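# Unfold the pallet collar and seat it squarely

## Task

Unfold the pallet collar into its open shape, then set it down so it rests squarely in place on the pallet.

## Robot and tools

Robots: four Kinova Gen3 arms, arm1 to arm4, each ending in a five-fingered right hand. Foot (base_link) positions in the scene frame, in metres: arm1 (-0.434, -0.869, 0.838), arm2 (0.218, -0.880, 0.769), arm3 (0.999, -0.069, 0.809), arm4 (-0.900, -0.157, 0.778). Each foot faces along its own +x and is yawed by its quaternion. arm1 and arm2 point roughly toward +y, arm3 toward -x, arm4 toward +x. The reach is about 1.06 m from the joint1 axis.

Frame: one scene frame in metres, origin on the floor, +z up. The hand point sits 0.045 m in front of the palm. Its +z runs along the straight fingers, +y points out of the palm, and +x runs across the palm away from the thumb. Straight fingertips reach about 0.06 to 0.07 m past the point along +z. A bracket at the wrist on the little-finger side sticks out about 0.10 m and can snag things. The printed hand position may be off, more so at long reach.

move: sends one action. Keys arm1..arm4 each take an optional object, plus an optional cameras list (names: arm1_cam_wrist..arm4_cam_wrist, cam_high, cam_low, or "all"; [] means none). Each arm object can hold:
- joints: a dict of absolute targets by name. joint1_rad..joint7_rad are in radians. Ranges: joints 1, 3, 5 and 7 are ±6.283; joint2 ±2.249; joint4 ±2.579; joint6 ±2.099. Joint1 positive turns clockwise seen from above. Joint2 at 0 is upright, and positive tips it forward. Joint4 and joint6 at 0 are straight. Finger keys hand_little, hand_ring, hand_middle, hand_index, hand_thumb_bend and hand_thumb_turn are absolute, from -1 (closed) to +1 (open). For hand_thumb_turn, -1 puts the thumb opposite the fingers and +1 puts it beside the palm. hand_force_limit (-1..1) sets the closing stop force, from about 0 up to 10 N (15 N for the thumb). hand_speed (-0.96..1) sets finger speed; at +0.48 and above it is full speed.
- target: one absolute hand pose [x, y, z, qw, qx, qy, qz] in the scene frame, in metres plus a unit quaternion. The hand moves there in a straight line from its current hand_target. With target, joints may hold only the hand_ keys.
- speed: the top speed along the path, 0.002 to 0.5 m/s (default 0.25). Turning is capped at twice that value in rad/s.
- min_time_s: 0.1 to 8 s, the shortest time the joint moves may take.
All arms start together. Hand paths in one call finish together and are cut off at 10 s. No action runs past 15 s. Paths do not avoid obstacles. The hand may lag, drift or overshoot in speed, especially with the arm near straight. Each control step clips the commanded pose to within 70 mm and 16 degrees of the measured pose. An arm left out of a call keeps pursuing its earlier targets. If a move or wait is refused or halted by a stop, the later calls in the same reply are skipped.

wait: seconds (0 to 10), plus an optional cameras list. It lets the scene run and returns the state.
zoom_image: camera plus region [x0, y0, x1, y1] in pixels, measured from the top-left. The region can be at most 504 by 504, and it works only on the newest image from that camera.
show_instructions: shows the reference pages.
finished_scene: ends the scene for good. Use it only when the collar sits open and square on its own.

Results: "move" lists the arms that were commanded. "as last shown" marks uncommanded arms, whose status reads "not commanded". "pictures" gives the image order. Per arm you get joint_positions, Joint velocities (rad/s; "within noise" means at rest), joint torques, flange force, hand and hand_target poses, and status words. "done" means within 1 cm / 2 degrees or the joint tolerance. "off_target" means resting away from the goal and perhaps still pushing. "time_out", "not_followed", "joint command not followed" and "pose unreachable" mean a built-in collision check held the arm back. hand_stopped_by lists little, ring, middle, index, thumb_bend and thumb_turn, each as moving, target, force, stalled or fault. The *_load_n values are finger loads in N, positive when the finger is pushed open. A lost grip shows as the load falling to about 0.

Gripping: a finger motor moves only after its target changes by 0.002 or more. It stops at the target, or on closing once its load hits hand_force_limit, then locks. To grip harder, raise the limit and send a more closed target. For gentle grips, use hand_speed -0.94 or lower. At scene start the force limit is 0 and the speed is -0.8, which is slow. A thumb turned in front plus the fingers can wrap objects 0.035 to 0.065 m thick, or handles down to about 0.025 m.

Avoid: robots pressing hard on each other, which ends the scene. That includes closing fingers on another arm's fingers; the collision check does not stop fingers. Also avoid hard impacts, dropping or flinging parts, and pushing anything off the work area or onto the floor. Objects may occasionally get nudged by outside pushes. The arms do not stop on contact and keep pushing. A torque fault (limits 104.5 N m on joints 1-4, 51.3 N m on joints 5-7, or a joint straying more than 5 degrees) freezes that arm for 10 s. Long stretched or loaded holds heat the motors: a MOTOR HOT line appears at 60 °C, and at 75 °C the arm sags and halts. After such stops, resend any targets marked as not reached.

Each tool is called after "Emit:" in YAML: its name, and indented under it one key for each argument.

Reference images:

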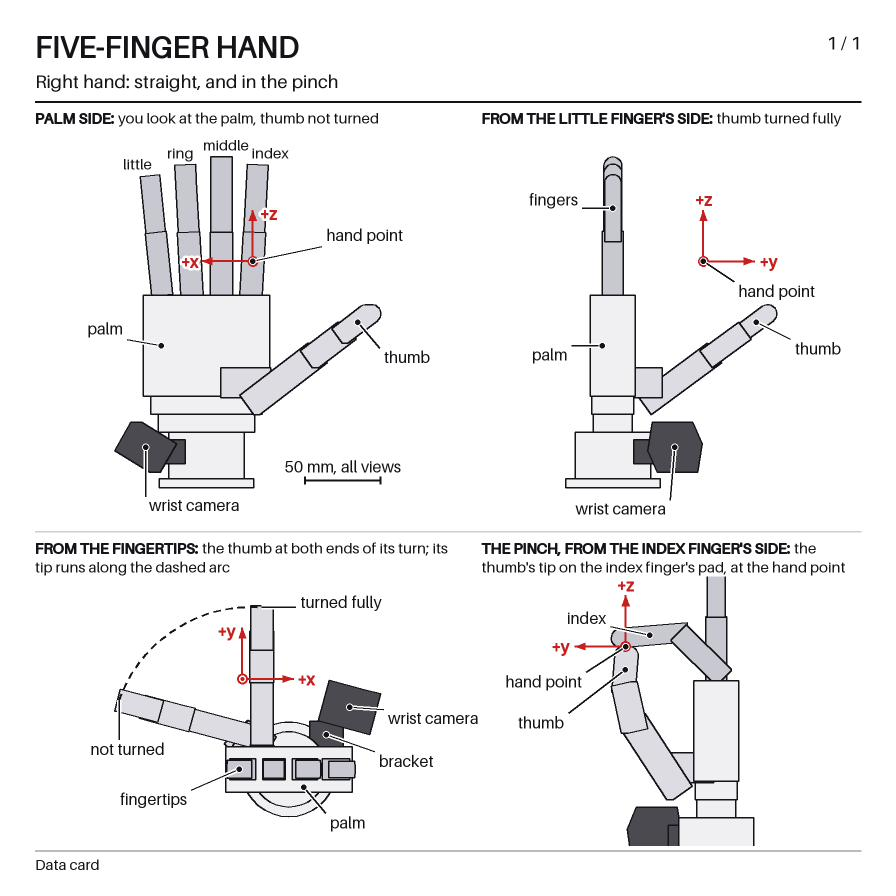

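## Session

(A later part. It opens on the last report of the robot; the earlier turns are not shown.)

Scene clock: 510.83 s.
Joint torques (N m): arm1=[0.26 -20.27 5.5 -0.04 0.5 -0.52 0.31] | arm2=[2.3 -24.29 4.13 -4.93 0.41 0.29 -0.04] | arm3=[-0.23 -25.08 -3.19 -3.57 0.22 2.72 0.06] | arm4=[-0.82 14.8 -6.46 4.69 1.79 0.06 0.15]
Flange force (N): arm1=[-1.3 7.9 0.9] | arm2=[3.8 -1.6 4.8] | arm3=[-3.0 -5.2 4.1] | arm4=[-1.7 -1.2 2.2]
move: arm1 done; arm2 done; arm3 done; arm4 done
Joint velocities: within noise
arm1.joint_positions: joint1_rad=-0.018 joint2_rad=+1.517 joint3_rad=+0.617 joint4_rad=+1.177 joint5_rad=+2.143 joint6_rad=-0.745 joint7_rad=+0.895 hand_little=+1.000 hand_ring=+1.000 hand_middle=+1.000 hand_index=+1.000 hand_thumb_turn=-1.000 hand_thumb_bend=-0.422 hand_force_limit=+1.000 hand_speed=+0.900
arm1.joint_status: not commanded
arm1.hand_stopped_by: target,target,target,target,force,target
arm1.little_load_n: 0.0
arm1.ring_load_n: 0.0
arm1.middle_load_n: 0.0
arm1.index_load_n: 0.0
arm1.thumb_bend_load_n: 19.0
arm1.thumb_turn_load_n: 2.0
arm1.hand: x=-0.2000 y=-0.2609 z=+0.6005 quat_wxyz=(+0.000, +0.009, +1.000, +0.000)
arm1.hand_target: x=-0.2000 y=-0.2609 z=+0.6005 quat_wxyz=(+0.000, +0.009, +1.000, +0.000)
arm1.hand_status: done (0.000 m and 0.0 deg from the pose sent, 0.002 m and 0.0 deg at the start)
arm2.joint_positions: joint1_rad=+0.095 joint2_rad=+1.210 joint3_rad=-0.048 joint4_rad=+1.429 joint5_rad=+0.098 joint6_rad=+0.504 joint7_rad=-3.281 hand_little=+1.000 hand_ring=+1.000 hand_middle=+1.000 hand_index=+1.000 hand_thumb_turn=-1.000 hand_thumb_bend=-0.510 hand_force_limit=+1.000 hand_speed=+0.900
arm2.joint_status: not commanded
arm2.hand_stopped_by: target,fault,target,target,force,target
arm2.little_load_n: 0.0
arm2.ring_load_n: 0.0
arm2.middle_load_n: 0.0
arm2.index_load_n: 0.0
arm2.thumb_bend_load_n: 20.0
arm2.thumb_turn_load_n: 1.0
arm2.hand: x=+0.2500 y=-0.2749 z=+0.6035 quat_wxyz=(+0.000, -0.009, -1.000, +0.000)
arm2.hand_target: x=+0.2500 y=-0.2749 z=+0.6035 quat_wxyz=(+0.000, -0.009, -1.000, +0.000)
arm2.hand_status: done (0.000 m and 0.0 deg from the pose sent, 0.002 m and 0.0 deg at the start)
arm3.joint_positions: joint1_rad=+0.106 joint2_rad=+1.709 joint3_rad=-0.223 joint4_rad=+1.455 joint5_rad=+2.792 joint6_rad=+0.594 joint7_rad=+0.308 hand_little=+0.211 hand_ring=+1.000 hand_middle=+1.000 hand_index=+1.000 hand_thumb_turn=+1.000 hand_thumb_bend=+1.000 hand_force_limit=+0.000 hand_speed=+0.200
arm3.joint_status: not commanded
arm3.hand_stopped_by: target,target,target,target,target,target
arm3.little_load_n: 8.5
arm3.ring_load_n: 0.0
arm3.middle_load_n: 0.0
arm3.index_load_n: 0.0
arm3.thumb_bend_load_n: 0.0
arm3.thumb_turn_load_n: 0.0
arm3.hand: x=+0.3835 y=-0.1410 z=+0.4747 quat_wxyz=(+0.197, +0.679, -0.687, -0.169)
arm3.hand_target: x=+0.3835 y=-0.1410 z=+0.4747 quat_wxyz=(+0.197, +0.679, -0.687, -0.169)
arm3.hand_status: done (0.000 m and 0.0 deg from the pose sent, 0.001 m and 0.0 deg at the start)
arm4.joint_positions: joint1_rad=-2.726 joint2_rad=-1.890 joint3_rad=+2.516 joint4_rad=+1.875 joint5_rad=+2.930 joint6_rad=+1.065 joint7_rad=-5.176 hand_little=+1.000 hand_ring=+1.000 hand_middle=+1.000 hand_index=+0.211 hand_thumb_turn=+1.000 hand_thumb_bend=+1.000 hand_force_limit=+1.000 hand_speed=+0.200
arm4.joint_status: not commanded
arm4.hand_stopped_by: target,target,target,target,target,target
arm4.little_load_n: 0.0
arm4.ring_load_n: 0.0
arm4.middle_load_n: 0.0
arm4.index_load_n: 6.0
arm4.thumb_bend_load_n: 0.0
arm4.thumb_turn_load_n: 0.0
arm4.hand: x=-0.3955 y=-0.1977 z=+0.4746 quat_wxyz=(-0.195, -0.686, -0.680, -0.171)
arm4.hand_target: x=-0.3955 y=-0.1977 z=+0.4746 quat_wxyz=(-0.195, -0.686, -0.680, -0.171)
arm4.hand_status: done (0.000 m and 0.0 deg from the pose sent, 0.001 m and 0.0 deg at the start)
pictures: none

Emit:
move:
  arm1: {"target": [-0.20, -0.2611, 0.5997, 0, 0.00873, 0.99996, 0], "speed": 0.02}
  arm2: {"target": [0.25, -0.2753, 0.6022, 0, 0.00873, 0.99996, 0], "speed": 0.02}
  arm3: {"target": [0.3835, -0.141, 0.4736, -0.19727, -0.67903, 0.68669, 0.16867], "speed": 0.02}
  arm4: {"target": [-0.3955, -0.1977, 0.4738, 0.1949, 0.6861, 0.67972, 0.17106], "speed": 0.02}

Emit:
move:
  arm2: {"target": [0.25, -0.2756, 0.6010, 0, 0.00873, 0.99996, 0], "speed": 0.02}
  arm3: {"target": [0.3835, -0.141, 0.4726, -0.19727, -0.67903, 0.68669, 0.16867], "speed": 0.02}
  arm4: {"target": [-0.3955, -0.1977, 0.4730, 0.1949, 0.6861, 0.67972, 0.17106], "speed": 0.02}
  cameras: ["all"]

Scene clock: 512.30 s.
Joint torques (N m): arm1=[-0.94 -17.43 3.32 -0.33 0.16 -0.7 0.45] | arm2=[0.41 -23.52 2.11 -3.84 -0.14 0.7 -0.08] | arm3=[-0.22 -25.41 -3.19 -3.67 0.18 2.82 0.01] | arm4=[-0.08 14.44 -5.49 4.09 1.24 0.18 0.07]
Flange force (N): arm1=[-2.7 6.1 -5.7] | arm2=[0.3 0.6 4.8] | arm3=[-3.2 -5.5 4.6] | arm4=[-0.2 -0.1 0.3]
move: arm1 done; arm2 done; arm3 done; arm4 done
Joint velocities: within noise
arm1.joint_positions: joint1_rad=-0.017 joint2_rad=+1.519 joint3_rad=+0.616 joint4_rad=+1.176 joint5_rad=+2.143 joint6_rad=-0.744 joint7_rad=+0.895 hand_little=+1.000 hand_ring=+1.000 hand_middle=+1.000 hand_index=+1.000 hand_thumb_turn=-1.000 hand_thumb_bend=-0.422 hand_force_limit=+1.000 hand_speed=+0.900
arm1.joint_status: not commanded
arm1.hand_stopped_by: target,target,target,target,force,target
arm1.little_load_n: 0.0
arm1.ring_load_n: 0.0
arm1.middle_load_n: 0.0
arm1.index_load_n: 0.0
arm1.thumb_bend_load_n: 18.5
arm1.thumb_turn_load_n: 2.0
arm1.hand: x=-0.2000 y=-0.2611 z=+0.5997 quat_wxyz=(+0.000, +0.009, +1.000, +0.000)
arm1.hand_target: x=-0.2000 y=-0.2611 z=+0.5997 quat_wxyz=(+0.000, +0.009, +1.000, +0.000)
arm1.hand_status: done (0.000 m and 0.0 deg from the pose sent, 0.001 m and 0.0 deg at the start)
arm2.joint_positions: joint1_rad=+0.095 joint2_rad=+1.212 joint3_rad=-0.048 joint4_rad=+1.429 joint5_rad=+0.098 joint6_rad=+0.501 joint7_rad=-3.281 hand_little=+1.000 hand_ring=+1.000 hand_middle=+1.000 hand_index=+1.000 hand_thumb_turn=-1.000 hand_thumb_bend=-0.510 hand_force_limit=+1.000 hand_speed=+0.900
arm2.joint_status: not commanded
arm2.hand_stopped_by: target,fault,target,target,force,target
arm2.little_load_n: 0.0
arm2.ring_load_n: 0.0
arm2.middle_load_n: 0.0
arm2.index_load_n: 0.0
arm2.thumb_bend_load_n: 20.0
arm2.thumb_turn_load_n: 1.0
arm2.hand: x=+0.2500 y=-0.2753 z=+0.6022 quat_wxyz=(+0.000, -0.009, -1.000, +0.000)
arm2.hand_target: x=+0.2500 y=-0.2753 z=+0.6022 quat_wxyz=(+0.000, -0.009, -1.000, +0.000)
arm2.hand_status: done (0.000 m and 0.0 deg from the pose sent, 0.001 m and 0.0 deg at the start)
arm3.joint_positions: joint1_rad=+0.106 joint2_rad=+1.712 joint3_rad=-0.223 joint4_rad=+1.452 joint5_rad=+2.793 joint6_rad=+0.593 joint7_rad=+0.308 hand_little=+0.211 hand_ring=+1.000 hand_middle=+1.000 hand_index=+1.000 hand_thumb_turn=+1.000 hand_thumb_bend=+1.000 hand_force_limit=+0.000 hand_speed=+0.200
arm3.joint_status: not commanded
arm3.hand_stopped_by: target,target,target,target,target,target
arm3.little_load_n: 9.5
arm3.ring_load_n: 0.0
arm3.middle_load_n: 0.0
arm3.index_load_n: 0.0
arm3.thumb_bend_load_n: 0.0
arm3.thumb_turn_load_n: 0.0
arm3.hand: x=+0.3835 y=-0.1410 z=+0.4736 quat_wxyz=(+0.197, +0.679, -0.687, -0.169)
arm3.hand_target: x=+0.3835 y=-0.1410 z=+0.4736 quat_wxyz=(+0.197, +0.679, -0.687, -0.169)
arm3.hand_status: done (0.000 m and 0.0 deg from the pose sent, 0.001 m and 0.0 deg at the start)
arm4.joint_positions: joint1_rad=-2.727 joint2_rad=-1.891 joint3_rad=+2.517 joint4_rad=+1.873 joint5_rad=+2.931 joint6_rad=+1.064 joint7_rad=-5.176 hand_little=+1.000 hand_ring=+1.000 hand_middle=+1.000 hand_index=+0.211 hand_thumb_turn=+1.000 hand_thumb_bend=+1.000 hand_force_limit=+1.000 hand_speed=+0.200
arm4.joint_status: not commanded
arm4.hand_stopped_by: target,target,target,target,target,target
arm4.little_load_n: 0.0
arm4.ring_load_n: 0.0
arm4.middle_load_n: 0.0
arm4.index_load_n: 4.5
arm4.thumb_bend_load_n: 0.0
arm4.thumb_turn_load_n: 0.0
arm4.hand: x=-0.3955 y=-0.1977 z=+0.4738 quat_wxyz=(-0.195, -0.686, -0.680, -0.171)
arm4.hand_target: x=-0.3955 y=-0.1977 z=+0.4738 quat_wxyz=(-0.195, -0.686, -0.680, -0.171)
arm4.hand_status: done (0.000 m and 0.0 deg from the pose sent, 0.001 m and 0.0 deg at the start)
pictures: none

Scene clock: 513.27 s.
Joint torques (N m): arm1=[-1.41 -20.07 3.83 -0.53 0.19 -0.97 0.39] | arm2=[0.38 -22.32 2 -3.61 -0.18 0.63 -0.04] | arm3=[-0.24 -25.23 -3.2 -3.35 0.24 2.71 0.04] | arm4=[-0.19 14.63 -5.67 3.63 1.41 0.19 0.09]
Flange force (N): arm1=[-3.9 7.1 -0.1] | arm2=[0.3 0.3 2.4] | arm3=[-2.9 -5.1 5.3] | arm4=[-0.3 -0.7 -1.1]
move: arm2 done; arm3 done; arm4 done
Joint velocities: within noise
arm1: as last shown
arm1.thumb_bend_load_n: 19.0
arm2.joint_positions: joint1_rad=+0.095 joint2_rad=+1.214 joint3_rad=-0.048 joint4_rad=+1.429 joint5_rad=+0.098 joint6_rad=+0.499 joint7_rad=-3.281 hand_little=+1.000 hand_ring=+1.000 hand_middle=+1.000 hand_index=+1.000 hand_thumb_turn=-1.000 hand_thumb_bend=-0.510 hand_force_limit=+1.000 hand_speed=+0.900
arm2.joint_status: not commanded
arm2.hand_stopped_by: target,fault,target,target,force,target
arm2.little_load_n: -0.5
arm2.ring_load_n: 0.0
arm2.middle_load_n: 0.0
arm2.index_load_n: 0.0
arm2.thumb_bend_load_n: 20.0
arm2.thumb_turn_load_n: 1.0
arm2.hand: x=+0.2500 y=-0.2756 z=+0.6010 quat_wxyz=(+0.000, -0.009, -1.000, +0.000)
arm2.hand_target: x=+0.2500 y=-0.2756 z=+0.6010 quat_wxyz=(+0.000, -0.009, -1.000, +0.000)
arm2.hand_status: done (0.000 m and 0.0 deg from the pose sent, 0.001 m and 0.0 deg at the start)
arm3.joint_positions: joint1_rad=+0.106 joint2_rad=+1.714 joint3_rad=-0.223 joint4_rad=+1.449 joint5_rad=+2.793 joint6_rad=+0.593 joint7_rad=+0.308 hand_little=+0.211 hand_ring=+1.000 hand_middle=+1.000 hand_index=+1.000 hand_thumb_turn=+1.000 hand_thumb_bend=+1.000 hand_force_limit=+0.000 hand_speed=+0.200
arm3.joint_status: not commanded
arm3.hand_stopped_by: target,target,target,target,target,target
arm3.little_load_n: 9.5
arm3.ring_load_n: 0.0
arm3.middle_load_n: 0.0
arm3.index_load_n: 0.0
arm3.thumb_bend_load_n: -0.5
arm3.thumb_turn_load_n: 0.0
arm3.hand: x=+0.3835 y=-0.1410 z=+0.4726 quat_wxyz=(+0.197, +0.679, -0.687, -0.169)
arm3.hand_target: x=+0.3835 y=-0.1410 z=+0.4726 quat_wxyz=(+0.197, +0.679, -0.687, -0.169)
arm3.hand_status: done (0.000 m and 0.0 deg from the pose sent, 0.001 m and 0.0 deg at the start)
arm4.joint_positions: joint1_rad=-2.727 joint2_rad=-1.893 joint3_rad=+2.517 joint4_rad=+1.870 joint5_rad=+2.932 joint6_rad=+1.064 joint7_rad=-5.176 hand_little=+1.000 hand_ring=+1.000 hand_middle=+1.000 hand_index=+0.211 hand_thumb_turn=+1.000 hand_thumb_bend=+1.000 hand_force_limit=+1.000 hand_speed=+0.200
arm4.joint_status: not commanded
arm4.hand_stopped_by: target,target,target,target,target,target
arm4.little_load_n: 0.0
arm4.ring_load_n: 0.0
arm4.middle_load_n: 0.0
arm4.index_load_n: 3.5
arm4.thumb_bend_load_n: 0.0
arm4.thumb_turn_load_n: 0.0
arm4.hand: x=-0.3955 y=-0.1977 z=+0.4730 quat_wxyz=(-0.195, -0.686, -0.680, -0.171)
arm4.hand_target: x=-0.3955 y=-0.1977 z=+0.4730 quat_wxyz=(-0.195, -0.686, -0.680, -0.171)
arm4.hand_status: done (0.000 m and 0.0 deg from the pose sent, 0.001 m and 0.0 deg at the start)
pictures: arm1_cam_wrist, arm2_cam_wrist, arm3_cam_wrist, arm4_cam_wrist, cam_high, cam_low
Images, in order (width x height): arm1_cam_wrist 672x504, arm2_cam_wrist 672x504, arm3_cam_wrist 672x504, arm4_cam_wrist 672x504, cam_high 672x504, cam_low 672x504.

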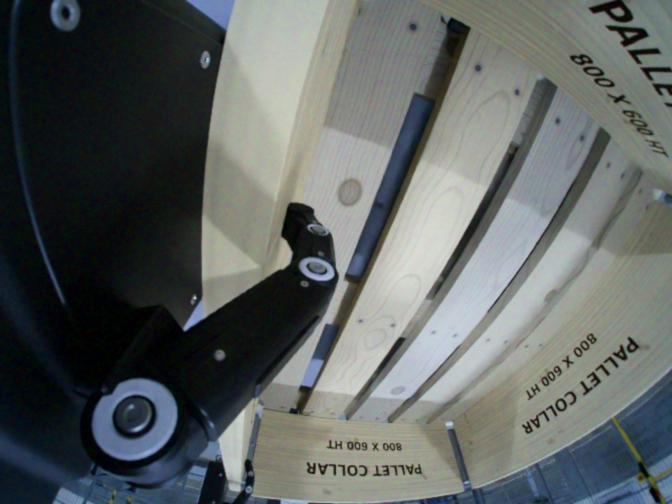

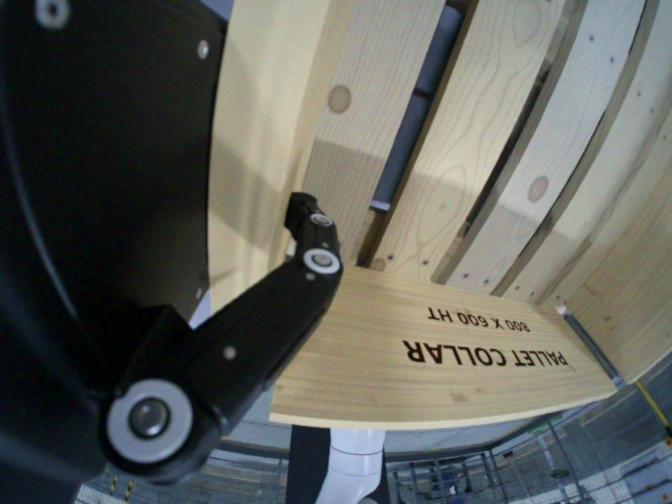

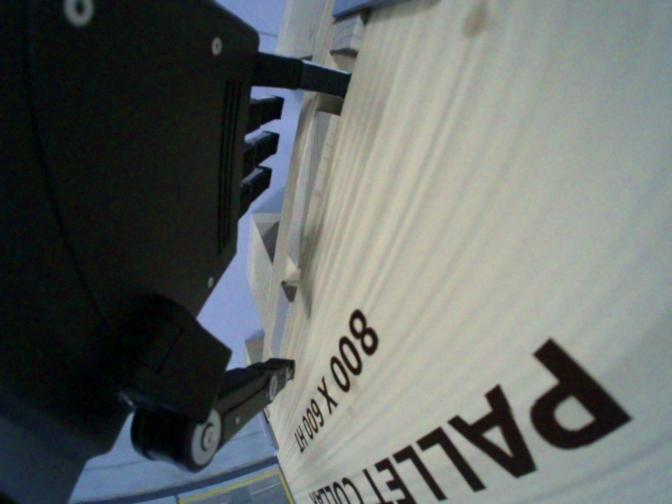

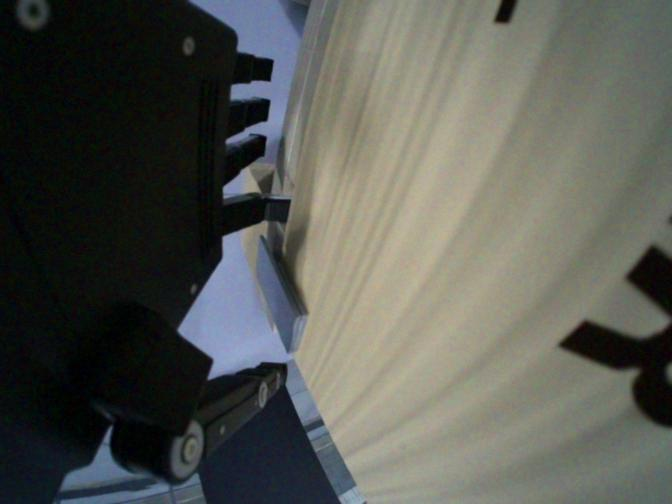

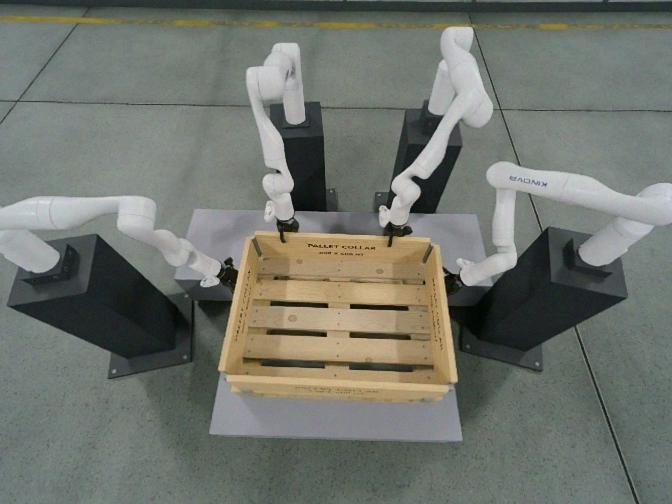

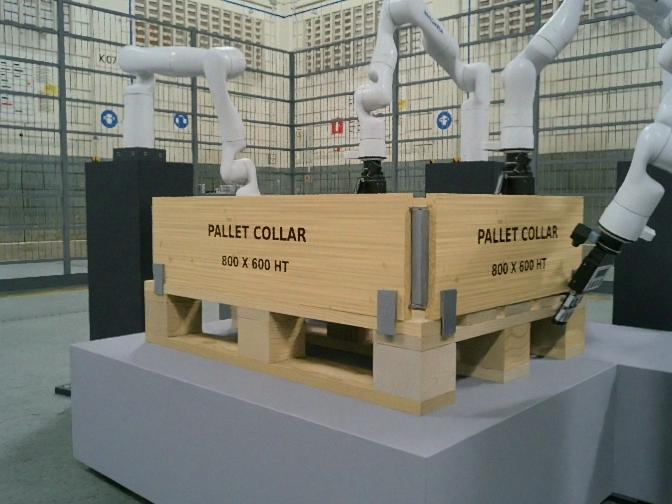

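Emit:
zoom_image:
  camera: "cam_low"
  region: [420, 250, 600, 350]

Emit:
zoom_image:
  camera: "arm2_cam_wrist"
  region: [280, 200, 480, 320]

Emit:
zoom_image:
  camera: "arm3_cam_wrist"
  region: [240, 0, 400, 120]

Emit:
zoom_image:
  camera: "arm1_cam_wrist"
  region: [240, 340, 480, 480]

Scaled by 2.800 from the camera's image (finer frame: 960x720).

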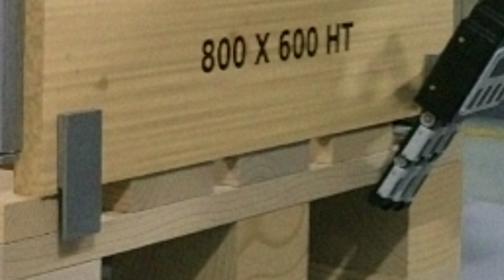

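Scaled by 2.520 from the camera's image (finer frame: 960x720).

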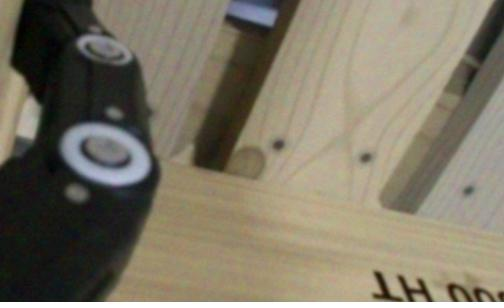

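Scaled by 3.150 from the camera's image (finer frame: 960x720).

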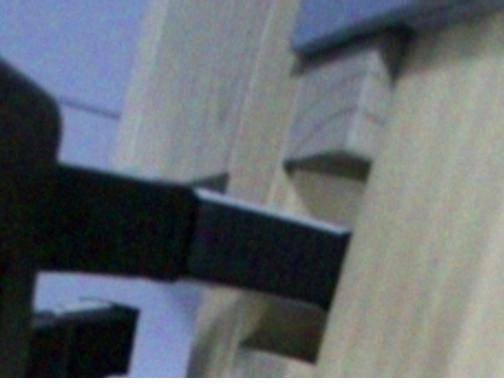

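Scaled by 2.100 from the camera's image (finer frame: 960x720).

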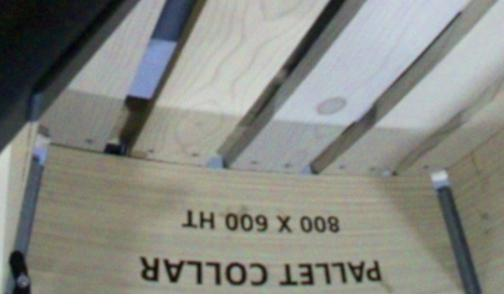

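Emit:
move:
  arm2: {"target": [0.25, -0.2759, 0.5998, 0, 0.00873, 0.99996, 0], "speed": 0.02}
  arm3: {"target": [0.3835, -0.141, 0.4716, -0.19727, -0.67903, 0.68669, 0.16867], "speed": 0.02}
  arm4: {"target": [-0.3955, -0.1977, 0.4722, 0.1949, 0.6861, 0.67972, 0.17106], "speed": 0.02}

Emit:
move:
  arm2: {"target": [0.25, -0.2762, 0.5988, 0, 0.00873, 0.99996, 0], "speed": 0.02}
  arm3: {"target": [0.3835, -0.141, 0.4708, -0.19727, -0.67903, 0.68669, 0.16867], "speed": 0.02}
  arm4: {"target": [-0.3955, -0.1977, 0.4714, 0.1949, 0.6861, 0.67972, 0.17106], "speed": 0.02}

Scene clock: 514.67 s.
Joint torques (N m): arm1=[-1.72 -21.3 3.91 -1 0.09 -1.04 0.42] | arm2=[-0.02 -20.28 1.52 -2.99 -0.32 0.63 -0.01] | arm3=[-0.28 -24.72 -3.21 -3.08 0.17 2.55 0.04] | arm4=[0.67 14.2 -4.6 2.79 0.78 0.36 -0.02]
Flange force (N): arm1=[-4.3 6.6 1.7] | arm2=[-0.4 0.4 -1.2] | arm3=[-3.0 -4.6 5.0] | arm4=[1.3 0.5 -3.7]
move: arm2 done; arm3 done; arm4 done
Joint velocities: within noise
arm1: as last shown
arm2.joint_positions: joint1_rad=+0.095 joint2_rad=+1.216 joint3_rad=-0.048 joint4_rad=+1.429 joint5_rad=+0.098 joint6_rad=+0.497 joint7_rad=-3.281 hand_little=+1.000 hand_ring=+1.000 hand_middle=+1.000 hand_index=+1.000 hand_thumb_turn=-1.000 hand_thumb_bend=-0.510 hand_force_limit=+1.000 hand_speed=+0.900
arm2.joint_status: not commanded
arm2.hand_stopped_by: target,fault,target,target,force,target
arm2.little_load_n: 0.0
arm2.ring_load_n: 0.0
arm2.middle_load_n: 0.0
arm2.index_load_n: 0.0
arm2.thumb_bend_load_n: 20.5
arm2.thumb_turn_load_n: 1.0
arm2.hand: x=+0.2500 y=-0.2759 z=+0.5998 quat_wxyz=(+0.000, -0.009, -1.000, +0.000)
arm2.hand_target: x=+0.2500 y=-0.2759 z=+0.5998 quat_wxyz=(+0.000, -0.009, -1.000, +0.000)
arm2.hand_status: done (0.000 m and 0.0 deg from the pose sent, 0.001 m and 0.0 deg at the start)
arm3.joint_positions: joint1_rad=+0.106 joint2_rad=+1.716 joint3_rad=-0.223 joint4_rad=+1.447 joint5_rad=+2.793 joint6_rad=+0.592 joint7_rad=+0.308 hand_little=+0.211 hand_ring=+1.000 hand_middle=+1.000 hand_index=+1.000 hand_thumb_turn=+1.000 hand_thumb_bend=+1.000 hand_force_limit=+0.000 hand_speed=+0.200
arm3.joint_status: not commanded
arm3.hand_stopped_by: target,target,target,target,target,target
arm3.little_load_n: 9.5
arm3.ring_load_n: 0.0
arm3.middle_load_n: 0.0
arm3.index_load_n: 0.0
arm3.thumb_bend_load_n: 0.0
arm3.thumb_turn_load_n: 0.0
arm3.hand: x=+0.3835 y=-0.1410 z=+0.4716 quat_wxyz=(+0.197, +0.679, -0.687, -0.169)
arm3.hand_target: x=+0.3835 y=-0.1410 z=+0.4716 quat_wxyz=(+0.197, +0.679, -0.687, -0.169)
arm3.hand_status: done (0.000 m and 0.0 deg from the pose sent, 0.001 m and 0.0 deg at the start)
arm4.joint_positions: joint1_rad=-2.727 joint2_rad=-1.894 joint3_rad=+2.518 joint4_rad=+1.868 joint5_rad=+2.933 joint6_rad=+1.063 joint7_rad=-5.176 hand_little=+1.000 hand_ring=+1.000 hand_middle=+1.000 hand_index=+0.210 hand_thumb_turn=+1.000 hand_thumb_bend=+1.000 hand_force_limit=+1.000 hand_speed=+0.200
arm4.joint_status: not commanded
arm4.hand_stopped_by: target,target,target,target,target,target
arm4.little_load_n: 0.0
arm4.ring_load_n: 0.0
arm4.middle_load_n: 0.0
arm4.index_load_n: 0.0
arm4.thumb_bend_load_n: 0.0
arm4.thumb_turn_load_n: -0.5
arm4.hand: x=-0.3955 y=-0.1977 z=+0.4722 quat_wxyz=(-0.195, -0.686, -0.680, -0.171)
arm4.hand_target: x=-0.3955 y=-0.1977 z=+0.4722 quat_wxyz=(-0.195, -0.686, -0.680, -0.171)
arm4.hand_status: done (0.000 m and 0.0 deg from the pose sent, 0.001 m and 0.0 deg at the start)
pictures: none

Scene clock: 515.63 s.
Joint torques (N m): arm1=[-1.03 -20.66 4.4 0.18 0.43 -1.36 0.34] | arm2=[1.09 -12.77 2.45 -1.85 -0.1 0.24 0.08] | arm3=[-0.19 -24.13 -3.05 -3.05 0.1 2.41 0.05] | arm4=[0.72 14.13 -4.56 2.76 0.74 0.35 -0.05]
Flange force (N): arm1=[-3.9 8.9 2.7] | arm2=[1.7 -2.3 -16.5] | arm3=[-2.9 -4.3 3.6] | arm4=[1.3 0.6 -3.9]
move: arm2 done; arm3 done; arm4 done
Joint velocities: within noise
arm1: as last shown
arm1.thumb_bend_load_n: 18.5
arm1.thumb_turn_load_n: 2.5
arm2.joint_positions: joint1_rad=+0.095 joint2_rad=+1.218 joint3_rad=-0.048 joint4_rad=+1.429 joint5_rad=+0.098 joint6_rad=+0.494 joint7_rad=-3.281 hand_little=+1.000 hand_ring=+1.000 hand_middle=+1.000 hand_index=+1.000 hand_thumb_turn=-1.000 hand_thumb_bend=-0.510 hand_force_limit=+1.000 hand_speed=+0.900
arm2.joint_status: not commanded
arm2.hand_stopped_by: target,fault,target,target,force,target
arm2.little_load_n: 0.0
arm2.ring_load_n: 0.0
arm2.middle_load_n: 0.0
arm2.index_load_n: 0.0
arm2.thumb_bend_load_n: 20.0
arm2.thumb_turn_load_n: 1.5
arm2.hand: x=+0.2500 y=-0.2762 z=+0.5988 quat_wxyz=(+0.000, -0.009, -1.000, +0.000)
arm2.hand_target: x=+0.2500 y=-0.2762 z=+0.5988 quat_wxyz=(+0.000, -0.009, -1.000, +0.000)
arm2.hand_status: done (0.000 m and 0.0 deg from the pose sent, 0.001 m and 0.0 deg at the start)
arm3.joint_positions: joint1_rad=+0.106 joint2_rad=+1.718 joint3_rad=-0.223 joint4_rad=+1.444 joint5_rad=+2.794 joint6_rad=+0.592 joint7_rad=+0.308 hand_little=+0.211 hand_ring=+1.000 hand_middle=+1.000 hand_index=+1.000 hand_thumb_turn=+1.000 hand_thumb_bend=+1.000 hand_force_limit=+0.000 hand_speed=+0.200
arm3.joint_status: not commanded
arm3.hand_stopped_by: target,target,target,target,target,target
arm3.little_load_n: 7.5
arm3.ring_load_n: 0.0
arm3.middle_load_n: 0.0
arm3.index_load_n: 0.0
arm3.thumb_bend_load_n: 0.0
arm3.thumb_turn_load_n: 0.0
arm3.hand: x=+0.3835 y=-0.1410 z=+0.4708 quat_wxyz=(+0.197, +0.679, -0.687, -0.169)
arm3.hand_target: x=+0.3835 y=-0.1410 z=+0.4708 quat_wxyz=(+0.197, +0.679, -0.687, -0.169)
arm3.hand_status: done (0.000 m and 0.0 deg from the pose sent, 0.001 m and 0.0 deg at the start)
arm4.joint_positions: joint1_rad=-2.727 joint2_rad=-1.896 joint3_rad=+2.518 joint4_rad=+1.866 joint5_rad=+2.934 joint6_rad=+1.062 joint7_rad=-5.176 hand_little=+1.000 hand_ring=+1.000 hand_middle=+1.000 hand_index=+0.210 hand_thumb_turn=+1.000 hand_thumb_bend=+1.000 hand_force_limit=+1.000 hand_speed=+0.200
arm4.joint_status: not commanded
arm4.hand_stopped_by: target,target,target,target,target,target
arm4.little_load_n: 0.0
arm4.ring_load_n: 0.0
arm4.middle_load_n: 0.0
arm4.index_load_n: 0.0
arm4.thumb_bend_load_n: 0.0
arm4.thumb_turn_load_n: 0.0
arm4.hand: x=-0.3955 y=-0.1977 z=+0.4714 quat_wxyz=(-0.195, -0.686, -0.680, -0.171)
arm4.hand_target: x=-0.3955 y=-0.1977 z=+0.4714 quat_wxyz=(-0.195, -0.686, -0.680, -0.171)
arm4.hand_status: done (0.000 m and 0.0 deg from the pose sent, 0.001 m and 0.0 deg at the start)
pictures: none

Emit:
move:
  arm2: {"target": [0.25, -0.2762, 0.5996, 0, 0.00873, 0.99996, 0], "speed": 0.02}
  arm3: {"target": [0.3835, -0.141, 0.4698, -0.19727, -0.67903, 0.68669, 0.16867], "speed": 0.02}

Emit:
move:
  arm3: {"target": [0.3835, -0.141, 0.4690, -0.19727, -0.67903, 0.68669, 0.16867], "speed": 0.02}
  cameras: ["arm3_cam_wrist", "cam_high", "cam_low"]

Emit:
zoom_image:
  camera: "arm3_cam_wrist"
  region: [240, 0, 400, 120]

Scene clock: 516.90 s.
Joint torques (N m): arm1=[-1.99 -21.77 3.93 -2.04 -0.15 -0.56 0.47] | arm2=[1.32 -18.96 2.86 -1.14 -0.14 1.63 -0.1] | arm3=[-0.13 -23.42 -2.9 -3.11 0.07 2.29 0.04] | arm4=[0.67 14.14 -4.54 2.76 0.76 0.36 -0.02]
Flange force (N): arm1=[-3.8 4.3 0.7] | arm2=[2.0 3.6 -1.1] | arm3=[-2.8 -3.8 1.7] | arm4=[1.3 0.6 -3.9]
move: arm2 done; arm3 done
Joint velocities: within noise
arm1, arm4: as last shown
arm1.thumb_bend_load_n: 19.0
arm2.joint_positions: joint1_rad=+0.095 joint2_rad=+1.217 joint3_rad=-0.048 joint4_rad=+1.430 joint5_rad=+0.098 joint6_rad=+0.495 joint7_rad=-3.281 hand_little=+1.000 hand_ring=+1.000 hand_middle=+1.000 hand_index=+1.000 hand_thumb_turn=-1.000 hand_thumb_bend=-0.510 hand_force_limit=+1.000 hand_speed=+0.900
arm2.joint_status: not commanded
arm2.hand_stopped_by: target,fault,target,target,force,target
arm2.little_load_n: 0.0
arm2.ring_load_n: 0.0
arm2.middle_load_n: 0.0
arm2.index_load_n: 0.0
arm2.thumb_bend_load_n: 20.0
arm2.thumb_turn_load_n: 1.5
arm2.hand: x=+0.2500 y=-0.2762 z=+0.5996 quat_wxyz=(+0.000, -0.009, -1.000, +0.000)
arm2.hand_target: x=+0.2500 y=-0.2762 z=+0.5996 quat_wxyz=(+0.000, -0.009, -1.000, +0.000)
arm2.hand_status: done (0.000 m and 0.0 deg from the pose sent, 0.001 m and 0.0 deg at the start)
arm3.joint_positions: joint1_rad=+0.106 joint2_rad=+1.721 joint3_rad=-0.222 joint4_rad=+1.442 joint5_rad=+2.794 joint6_rad=+0.591 joint7_rad=+0.308 hand_little=+0.211 hand_ring=+1.000 hand_middle=+1.000 hand_index=+1.000 hand_thumb_turn=+1.000 hand_thumb_bend=+1.000 hand_force_limit=+0.000 hand_speed=+0.200
arm3.joint_status: not commanded
arm3.hand_stopped_by: target,target,target,target,target,target
arm3.little_load_n: 5.0
arm3.ring_load_n: 0.0
arm3.middle_load_n: 0.0
arm3.index_load_n: 0.0
arm3.thumb_bend_load_n: 0.0
arm3.thumb_turn_load_n: 0.0
arm3.hand: x=+0.3835 y=-0.1410 z=+0.4698 quat_wxyz=(+0.197, +0.679, -0.687, -0.169)
arm3.hand_target: x=+0.3835 y=-0.1410 z=+0.4698 quat_wxyz=(+0.197, +0.679, -0.687, -0.169)
arm3.hand_status: done (0.000 m and 0.0 deg from the pose sent, 0.001 m and 0.0 deg at the start)
arm4.middle_load_n: -0.5
pictures: none

Scene clock: 517.87 s.
Joint torques (N m): arm1=[-2.04 -21.81 3.91 -2.04 -0.15 -0.52 0.51] | arm2=[1.28 -18.99 2.85 -1.16 -0.14 1.65 -0.13] | arm3=[-0.59 -21.64 -3.06 -2.1 0.04 1.59 0.13] | arm4=[0.67 14.13 -4.62 2.79 0.74 0.34 -0.05]
Flange force (N): arm1=[-4.0 4.6 0.7] | arm2=[1.8 3.5 -1.1] | arm3=[-3.2 -2.0 0.7] | arm4=[1.2 0.5 -3.8]
move: arm3 done
Joint velocities: within noise
arm1, arm2, arm4: as last shown
arm3.joint_positions: joint1_rad=+0.106 joint2_rad=+1.723 joint3_rad=-0.222 joint4_rad=+1.439 joint5_rad=+2.794 joint6_rad=+0.591 joint7_rad=+0.309 hand_little=+0.210 hand_ring=+1.000 hand_middle=+1.000 hand_index=+1.000 hand_thumb_turn=+1.000 hand_thumb_bend=+1.000 hand_force_limit=+0.000 hand_speed=+0.200
arm3.joint_status: not commanded
arm3.hand_stopped_by: target,target,target,target,target,target
arm3.little_load_n: 2.5
arm3.ring_load_n: 0.0
arm3.middle_load_n: 0.0
arm3.index_load_n: 0.0
arm3.thumb_bend_load_n: 0.0
arm3.thumb_turn_load_n: 0.0
arm3.hand: x=+0.3835 y=-0.1410 z=+0.4690 quat_wxyz=(+0.197, +0.679, -0.687, -0.169)
arm3.hand_target: x=+0.3835 y=-0.1410 z=+0.4690 quat_wxyz=(+0.197, +0.679, -0.687, -0.169)
arm3.hand_status: done (0.000 m and 0.0 deg from the pose sent, 0.001 m and 0.0 deg at the start)
arm4.middle_load_n: 0.0
Images, in order (width x height): arm3_cam_wrist 672x504, cam_high 672x504, cam_low 672x504.

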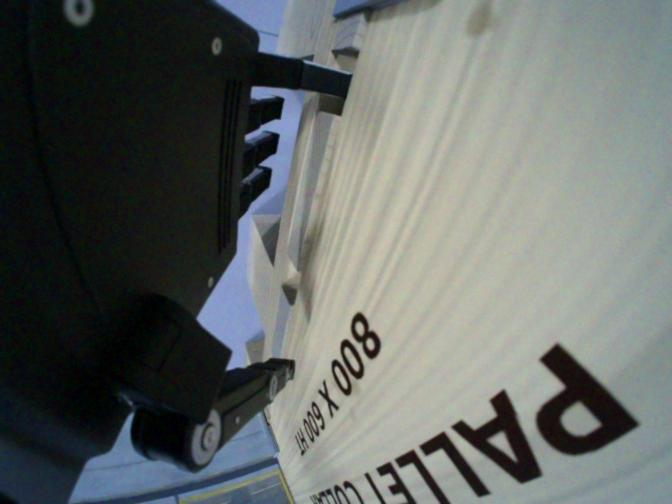

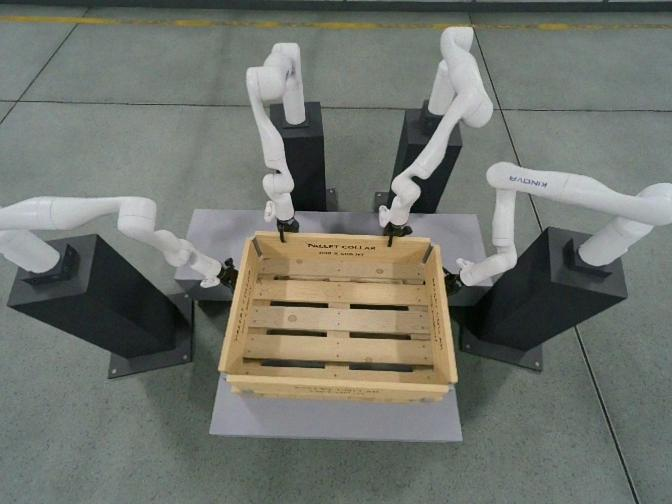

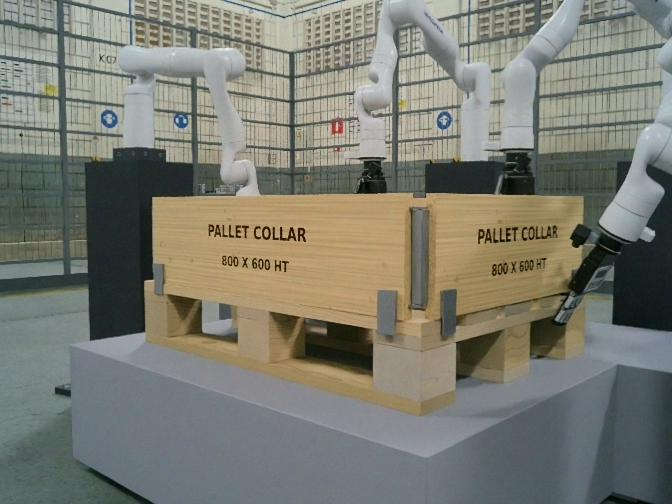

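Scaled by 3.150 from the camera's image (finer frame: 960x720).

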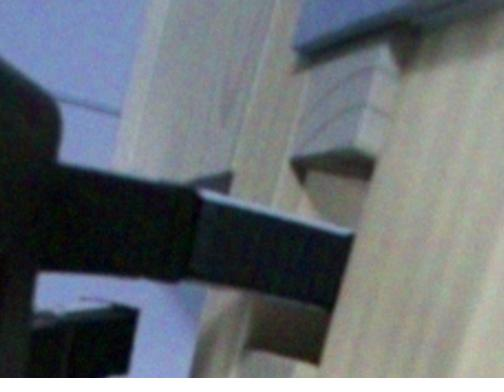

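Emit:
move:
  arm3: {"target": [0.3838, -0.141, 0.4680, -0.19727, -0.67903, 0.68669, 0.16867], "speed": 0.02}

Scene clock: 518.93 s.
Joint torques (N m): arm1=[-2.06 -21.76 3.98 -2.07 -0.15 -0.54 0.5] | arm2=[1.32 -19.02 2.88 -1.19 -0.16 1.61 -0.12] | arm3=[-0.95 -19.82 -3.1 -1.11 0.03 0.96 0.27] | arm4=[0.7 14.17 -4.61 2.75 0.75 0.33 -0.04]
Flange force (N): arm1=[-3.9 4.2 0.6] | arm2=[1.9 3.6 -1.1] | arm3=[-3.5 -0.2 -0.4] | arm4=[1.4 0.4 -3.9]
move: arm3 done
Joint velocities: within noise
arm1, arm2, arm4: as last shown
arm3.joint_positions: joint1_rad=+0.106 joint2_rad=+1.725 joint3_rad=-0.223 joint4_rad=+1.437 joint5_rad=+2.795 joint6_rad=+0.591 joint7_rad=+0.308 hand_little=+0.210 hand_ring=+1.000 hand_middle=+1.000 hand_index=+1.000 hand_thumb_turn=+1.000 hand_thumb_bend=+1.000 hand_force_limit=+0.000 hand_speed=+0.200
arm3.joint_status: not commanded
arm3.hand_stopped_by: target,target,target,target,target,target
arm3.little_load_n: 0.0
arm3.ring_load_n: 0.0
arm3.middle_load_n: 0.0
arm3.index_load_n: 0.0
arm3.thumb_bend_load_n: 0.0
arm3.thumb_turn_load_n: 0.0
arm3.hand: x=+0.3838 y=-0.1410 z=+0.4680 quat_wxyz=(+0.197, +0.679, -0.687, -0.169)
arm3.hand_target: x=+0.3838 y=-0.1410 z=+0.4680 quat_wxyz=(+0.197, +0.679, -0.687, -0.169)
arm3.hand_status: done (0.000 m and 0.0 deg from the pose sent, 0.001 m and 0.0 deg at the start)
pictures: none

Emit:
move:
  arm3: {"target": [0.44, -0.141, 0.4682, -0.19727, -0.67903, 0.68669, 0.16867], "speed": 0.06}
  arm4: {"target": [-0.45, -0.1977, 0.4716, 0.1949, 0.6861, 0.67972, 0.17106], "speed": 0.06}
  cameras: ["all"]

Emit:
zoom_image:
  camera: "cam_low"
  region: [420, 250, 600, 350]

Emit:
zoom_image:
  camera: "arm3_cam_wrist"
  region: [240, 0, 500, 240]

Emit:
zoom_image:
  camera: "arm4_cam_wrist"
  region: [220, 100, 480, 340]

Scene clock: 520.63 s.
Joint torques (N m): arm1=[-2.01 -21.76 3.93 -2.01 -0.17 -0.52 0.5] | arm2=[1.29 -19 2.85 -1.17 -0.1 1.66 -0.1] | arm3=[-0.87 -18.37 -3.44 0.3 0.04 0.98 0.25] | arm4=[0.69 12.6 -3.95 3.8 0.74 0.39 -0.05]
Flange force (N): arm1=[-4.0 4.7 0.7] | arm2=[1.9 3.5 -1.0] | arm3=[-4.3 -0.3 -0.2] | arm4=[1.1 0.9 -3.8]
move: arm3 done; arm4 done
Joint velocities: within noise
arm1, arm2: as last shown
arm3.joint_positions: joint1_rad=+0.115 joint2_rad=+1.744 joint3_rad=-0.253 joint4_rad=+1.596 joint5_rad=+2.843 joint6_rad=+0.767 joint7_rad=+0.267 hand_little=+0.210 hand_ring=+1.000 hand_middle=+1.000 hand_index=+1.000 hand_thumb_turn=+1.000 hand_thumb_bend=+1.000 hand_force_limit=+0.000 hand_speed=+0.200
arm3.joint_status: not commanded
arm3.hand_stopped_by: target,target,target,target,target,target
arm3.little_load_n: 0.0
arm3.ring_load_n: 0.0
arm3.middle_load_n: 0.5
arm3.index_load_n: 0.0
arm3.thumb_bend_load_n: 0.0
arm3.thumb_turn_load_n: 0.0
arm3.hand: x=+0.4400 y=-0.1410 z=+0.4682 quat_wxyz=(+0.197, +0.679, -0.687, -0.169)
arm3.hand_target: x=+0.4400 y=-0.1410 z=+0.4682 quat_wxyz=(+0.197, +0.679, -0.687, -0.169)
arm3.hand_status: done (0.000 m and 0.0 deg from the pose sent, 0.056 m and 0.0 deg at the start)
arm4.joint_positions: joint1_rad=-2.672 joint2_rad=-1.954 joint3_rad=+2.582 joint4_rad=+1.981 joint5_rad=+3.037 joint6_rad=+1.192 joint7_rad=-5.217 hand_little=+1.000 hand_ring=+1.000 hand_middle=+1.000 hand_index=+0.210 hand_thumb_turn=+1.000 hand_thumb_bend=+1.000 hand_force_limit=+1.000 hand_speed=+0.200
arm4.joint_status: not commanded
arm4.hand_stopped_by: target,target,target,target,target,target
arm4.little_load_n: 0.0
arm4.ring_load_n: 0.0
arm4.middle_load_n: 0.0
arm4.index_load_n: 0.0
arm4.thumb_bend_load_n: 0.0
arm4.thumb_turn_load_n: 0.0
arm4.hand: x=-0.4500 y=-0.1977 z=+0.4716 quat_wxyz=(-0.195, -0.686, -0.680, -0.171)
arm4.hand_target: x=-0.4500 y=-0.1977 z=+0.4716 quat_wxyz=(-0.195, -0.686, -0.680, -0.171)
arm4.hand_status: done (0.000 m and 0.0 deg from the pose sent, 0.055 m and 0.0 deg at the start)
pictures: arm1_cam_wrist, arm2_cam_wrist, arm3_cam_wrist, arm4_cam_wrist, cam_high, cam_low
Images, in order (width x height): arm1_cam_wrist 672x504, arm2_cam_wrist 672x504, arm3_cam_wrist 672x504, arm4_cam_wrist 672x504, cam_high 672x504, cam_low 672x504.

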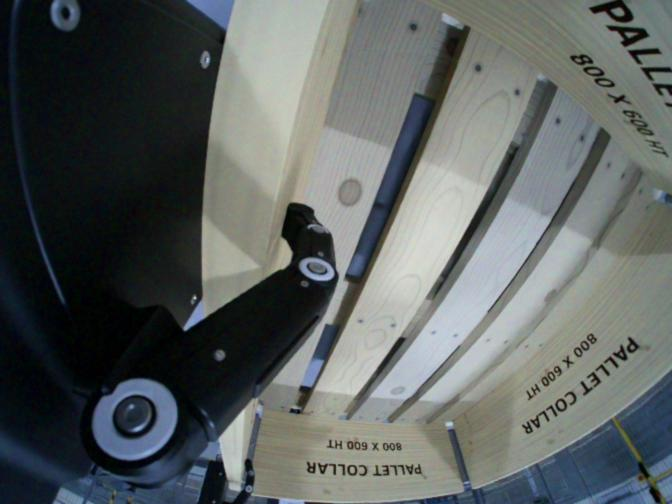

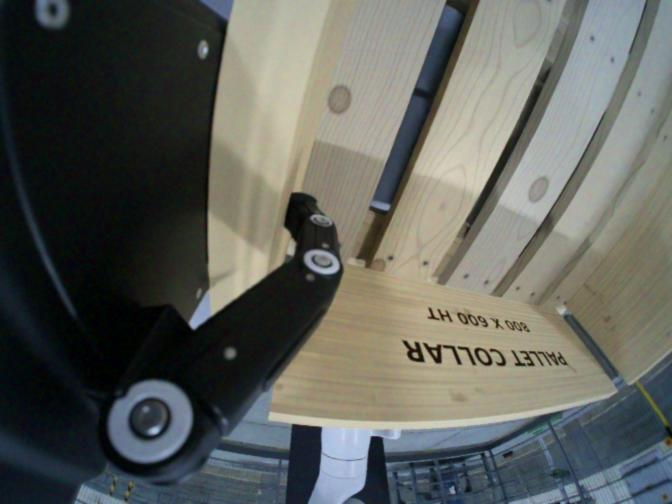

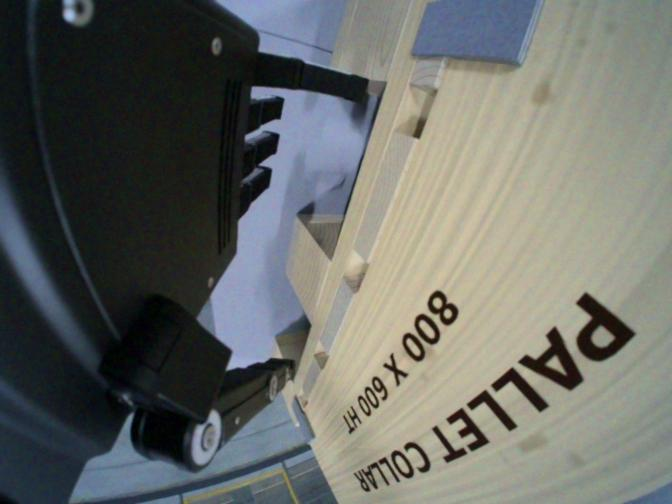

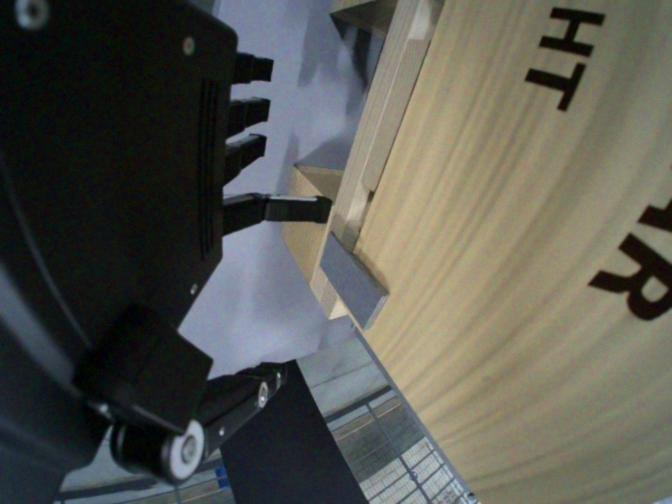

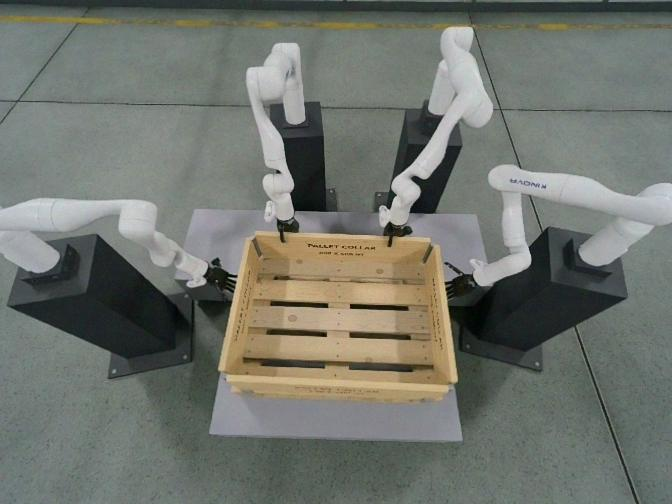

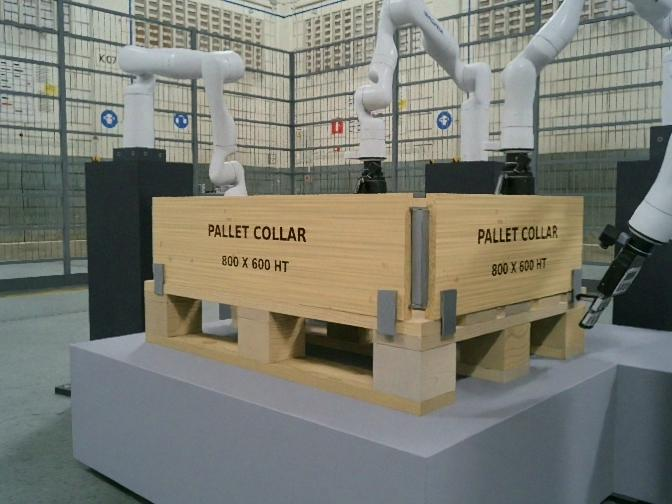

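Scaled by 2.800 from the camera's image (finer frame: 960x720).

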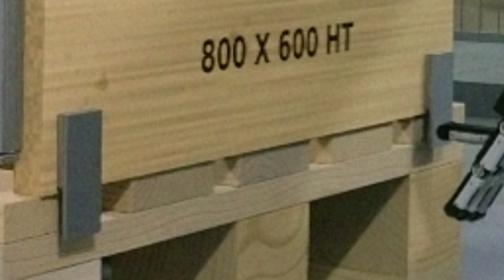

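Scaled by 1.938 from the camera's image (finer frame: 960x720).

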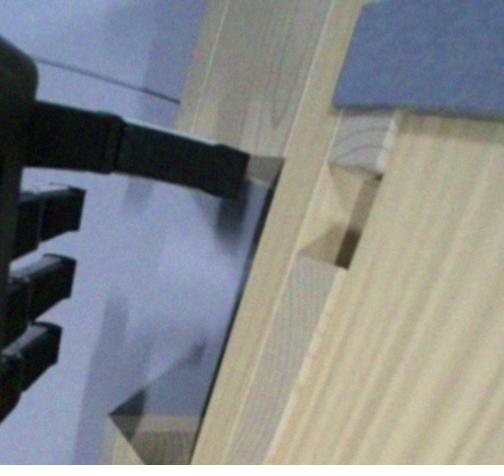

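Scaled by 1.938 from the camera's image (finer frame: 960x720).

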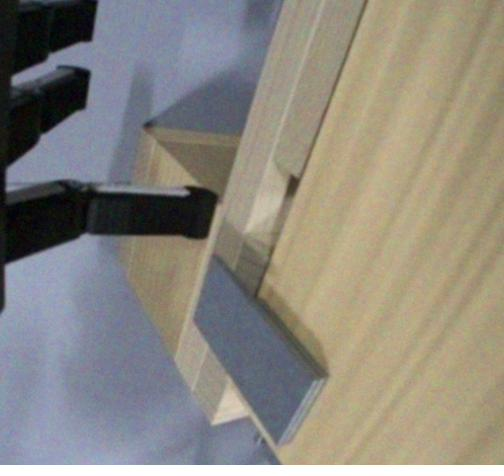

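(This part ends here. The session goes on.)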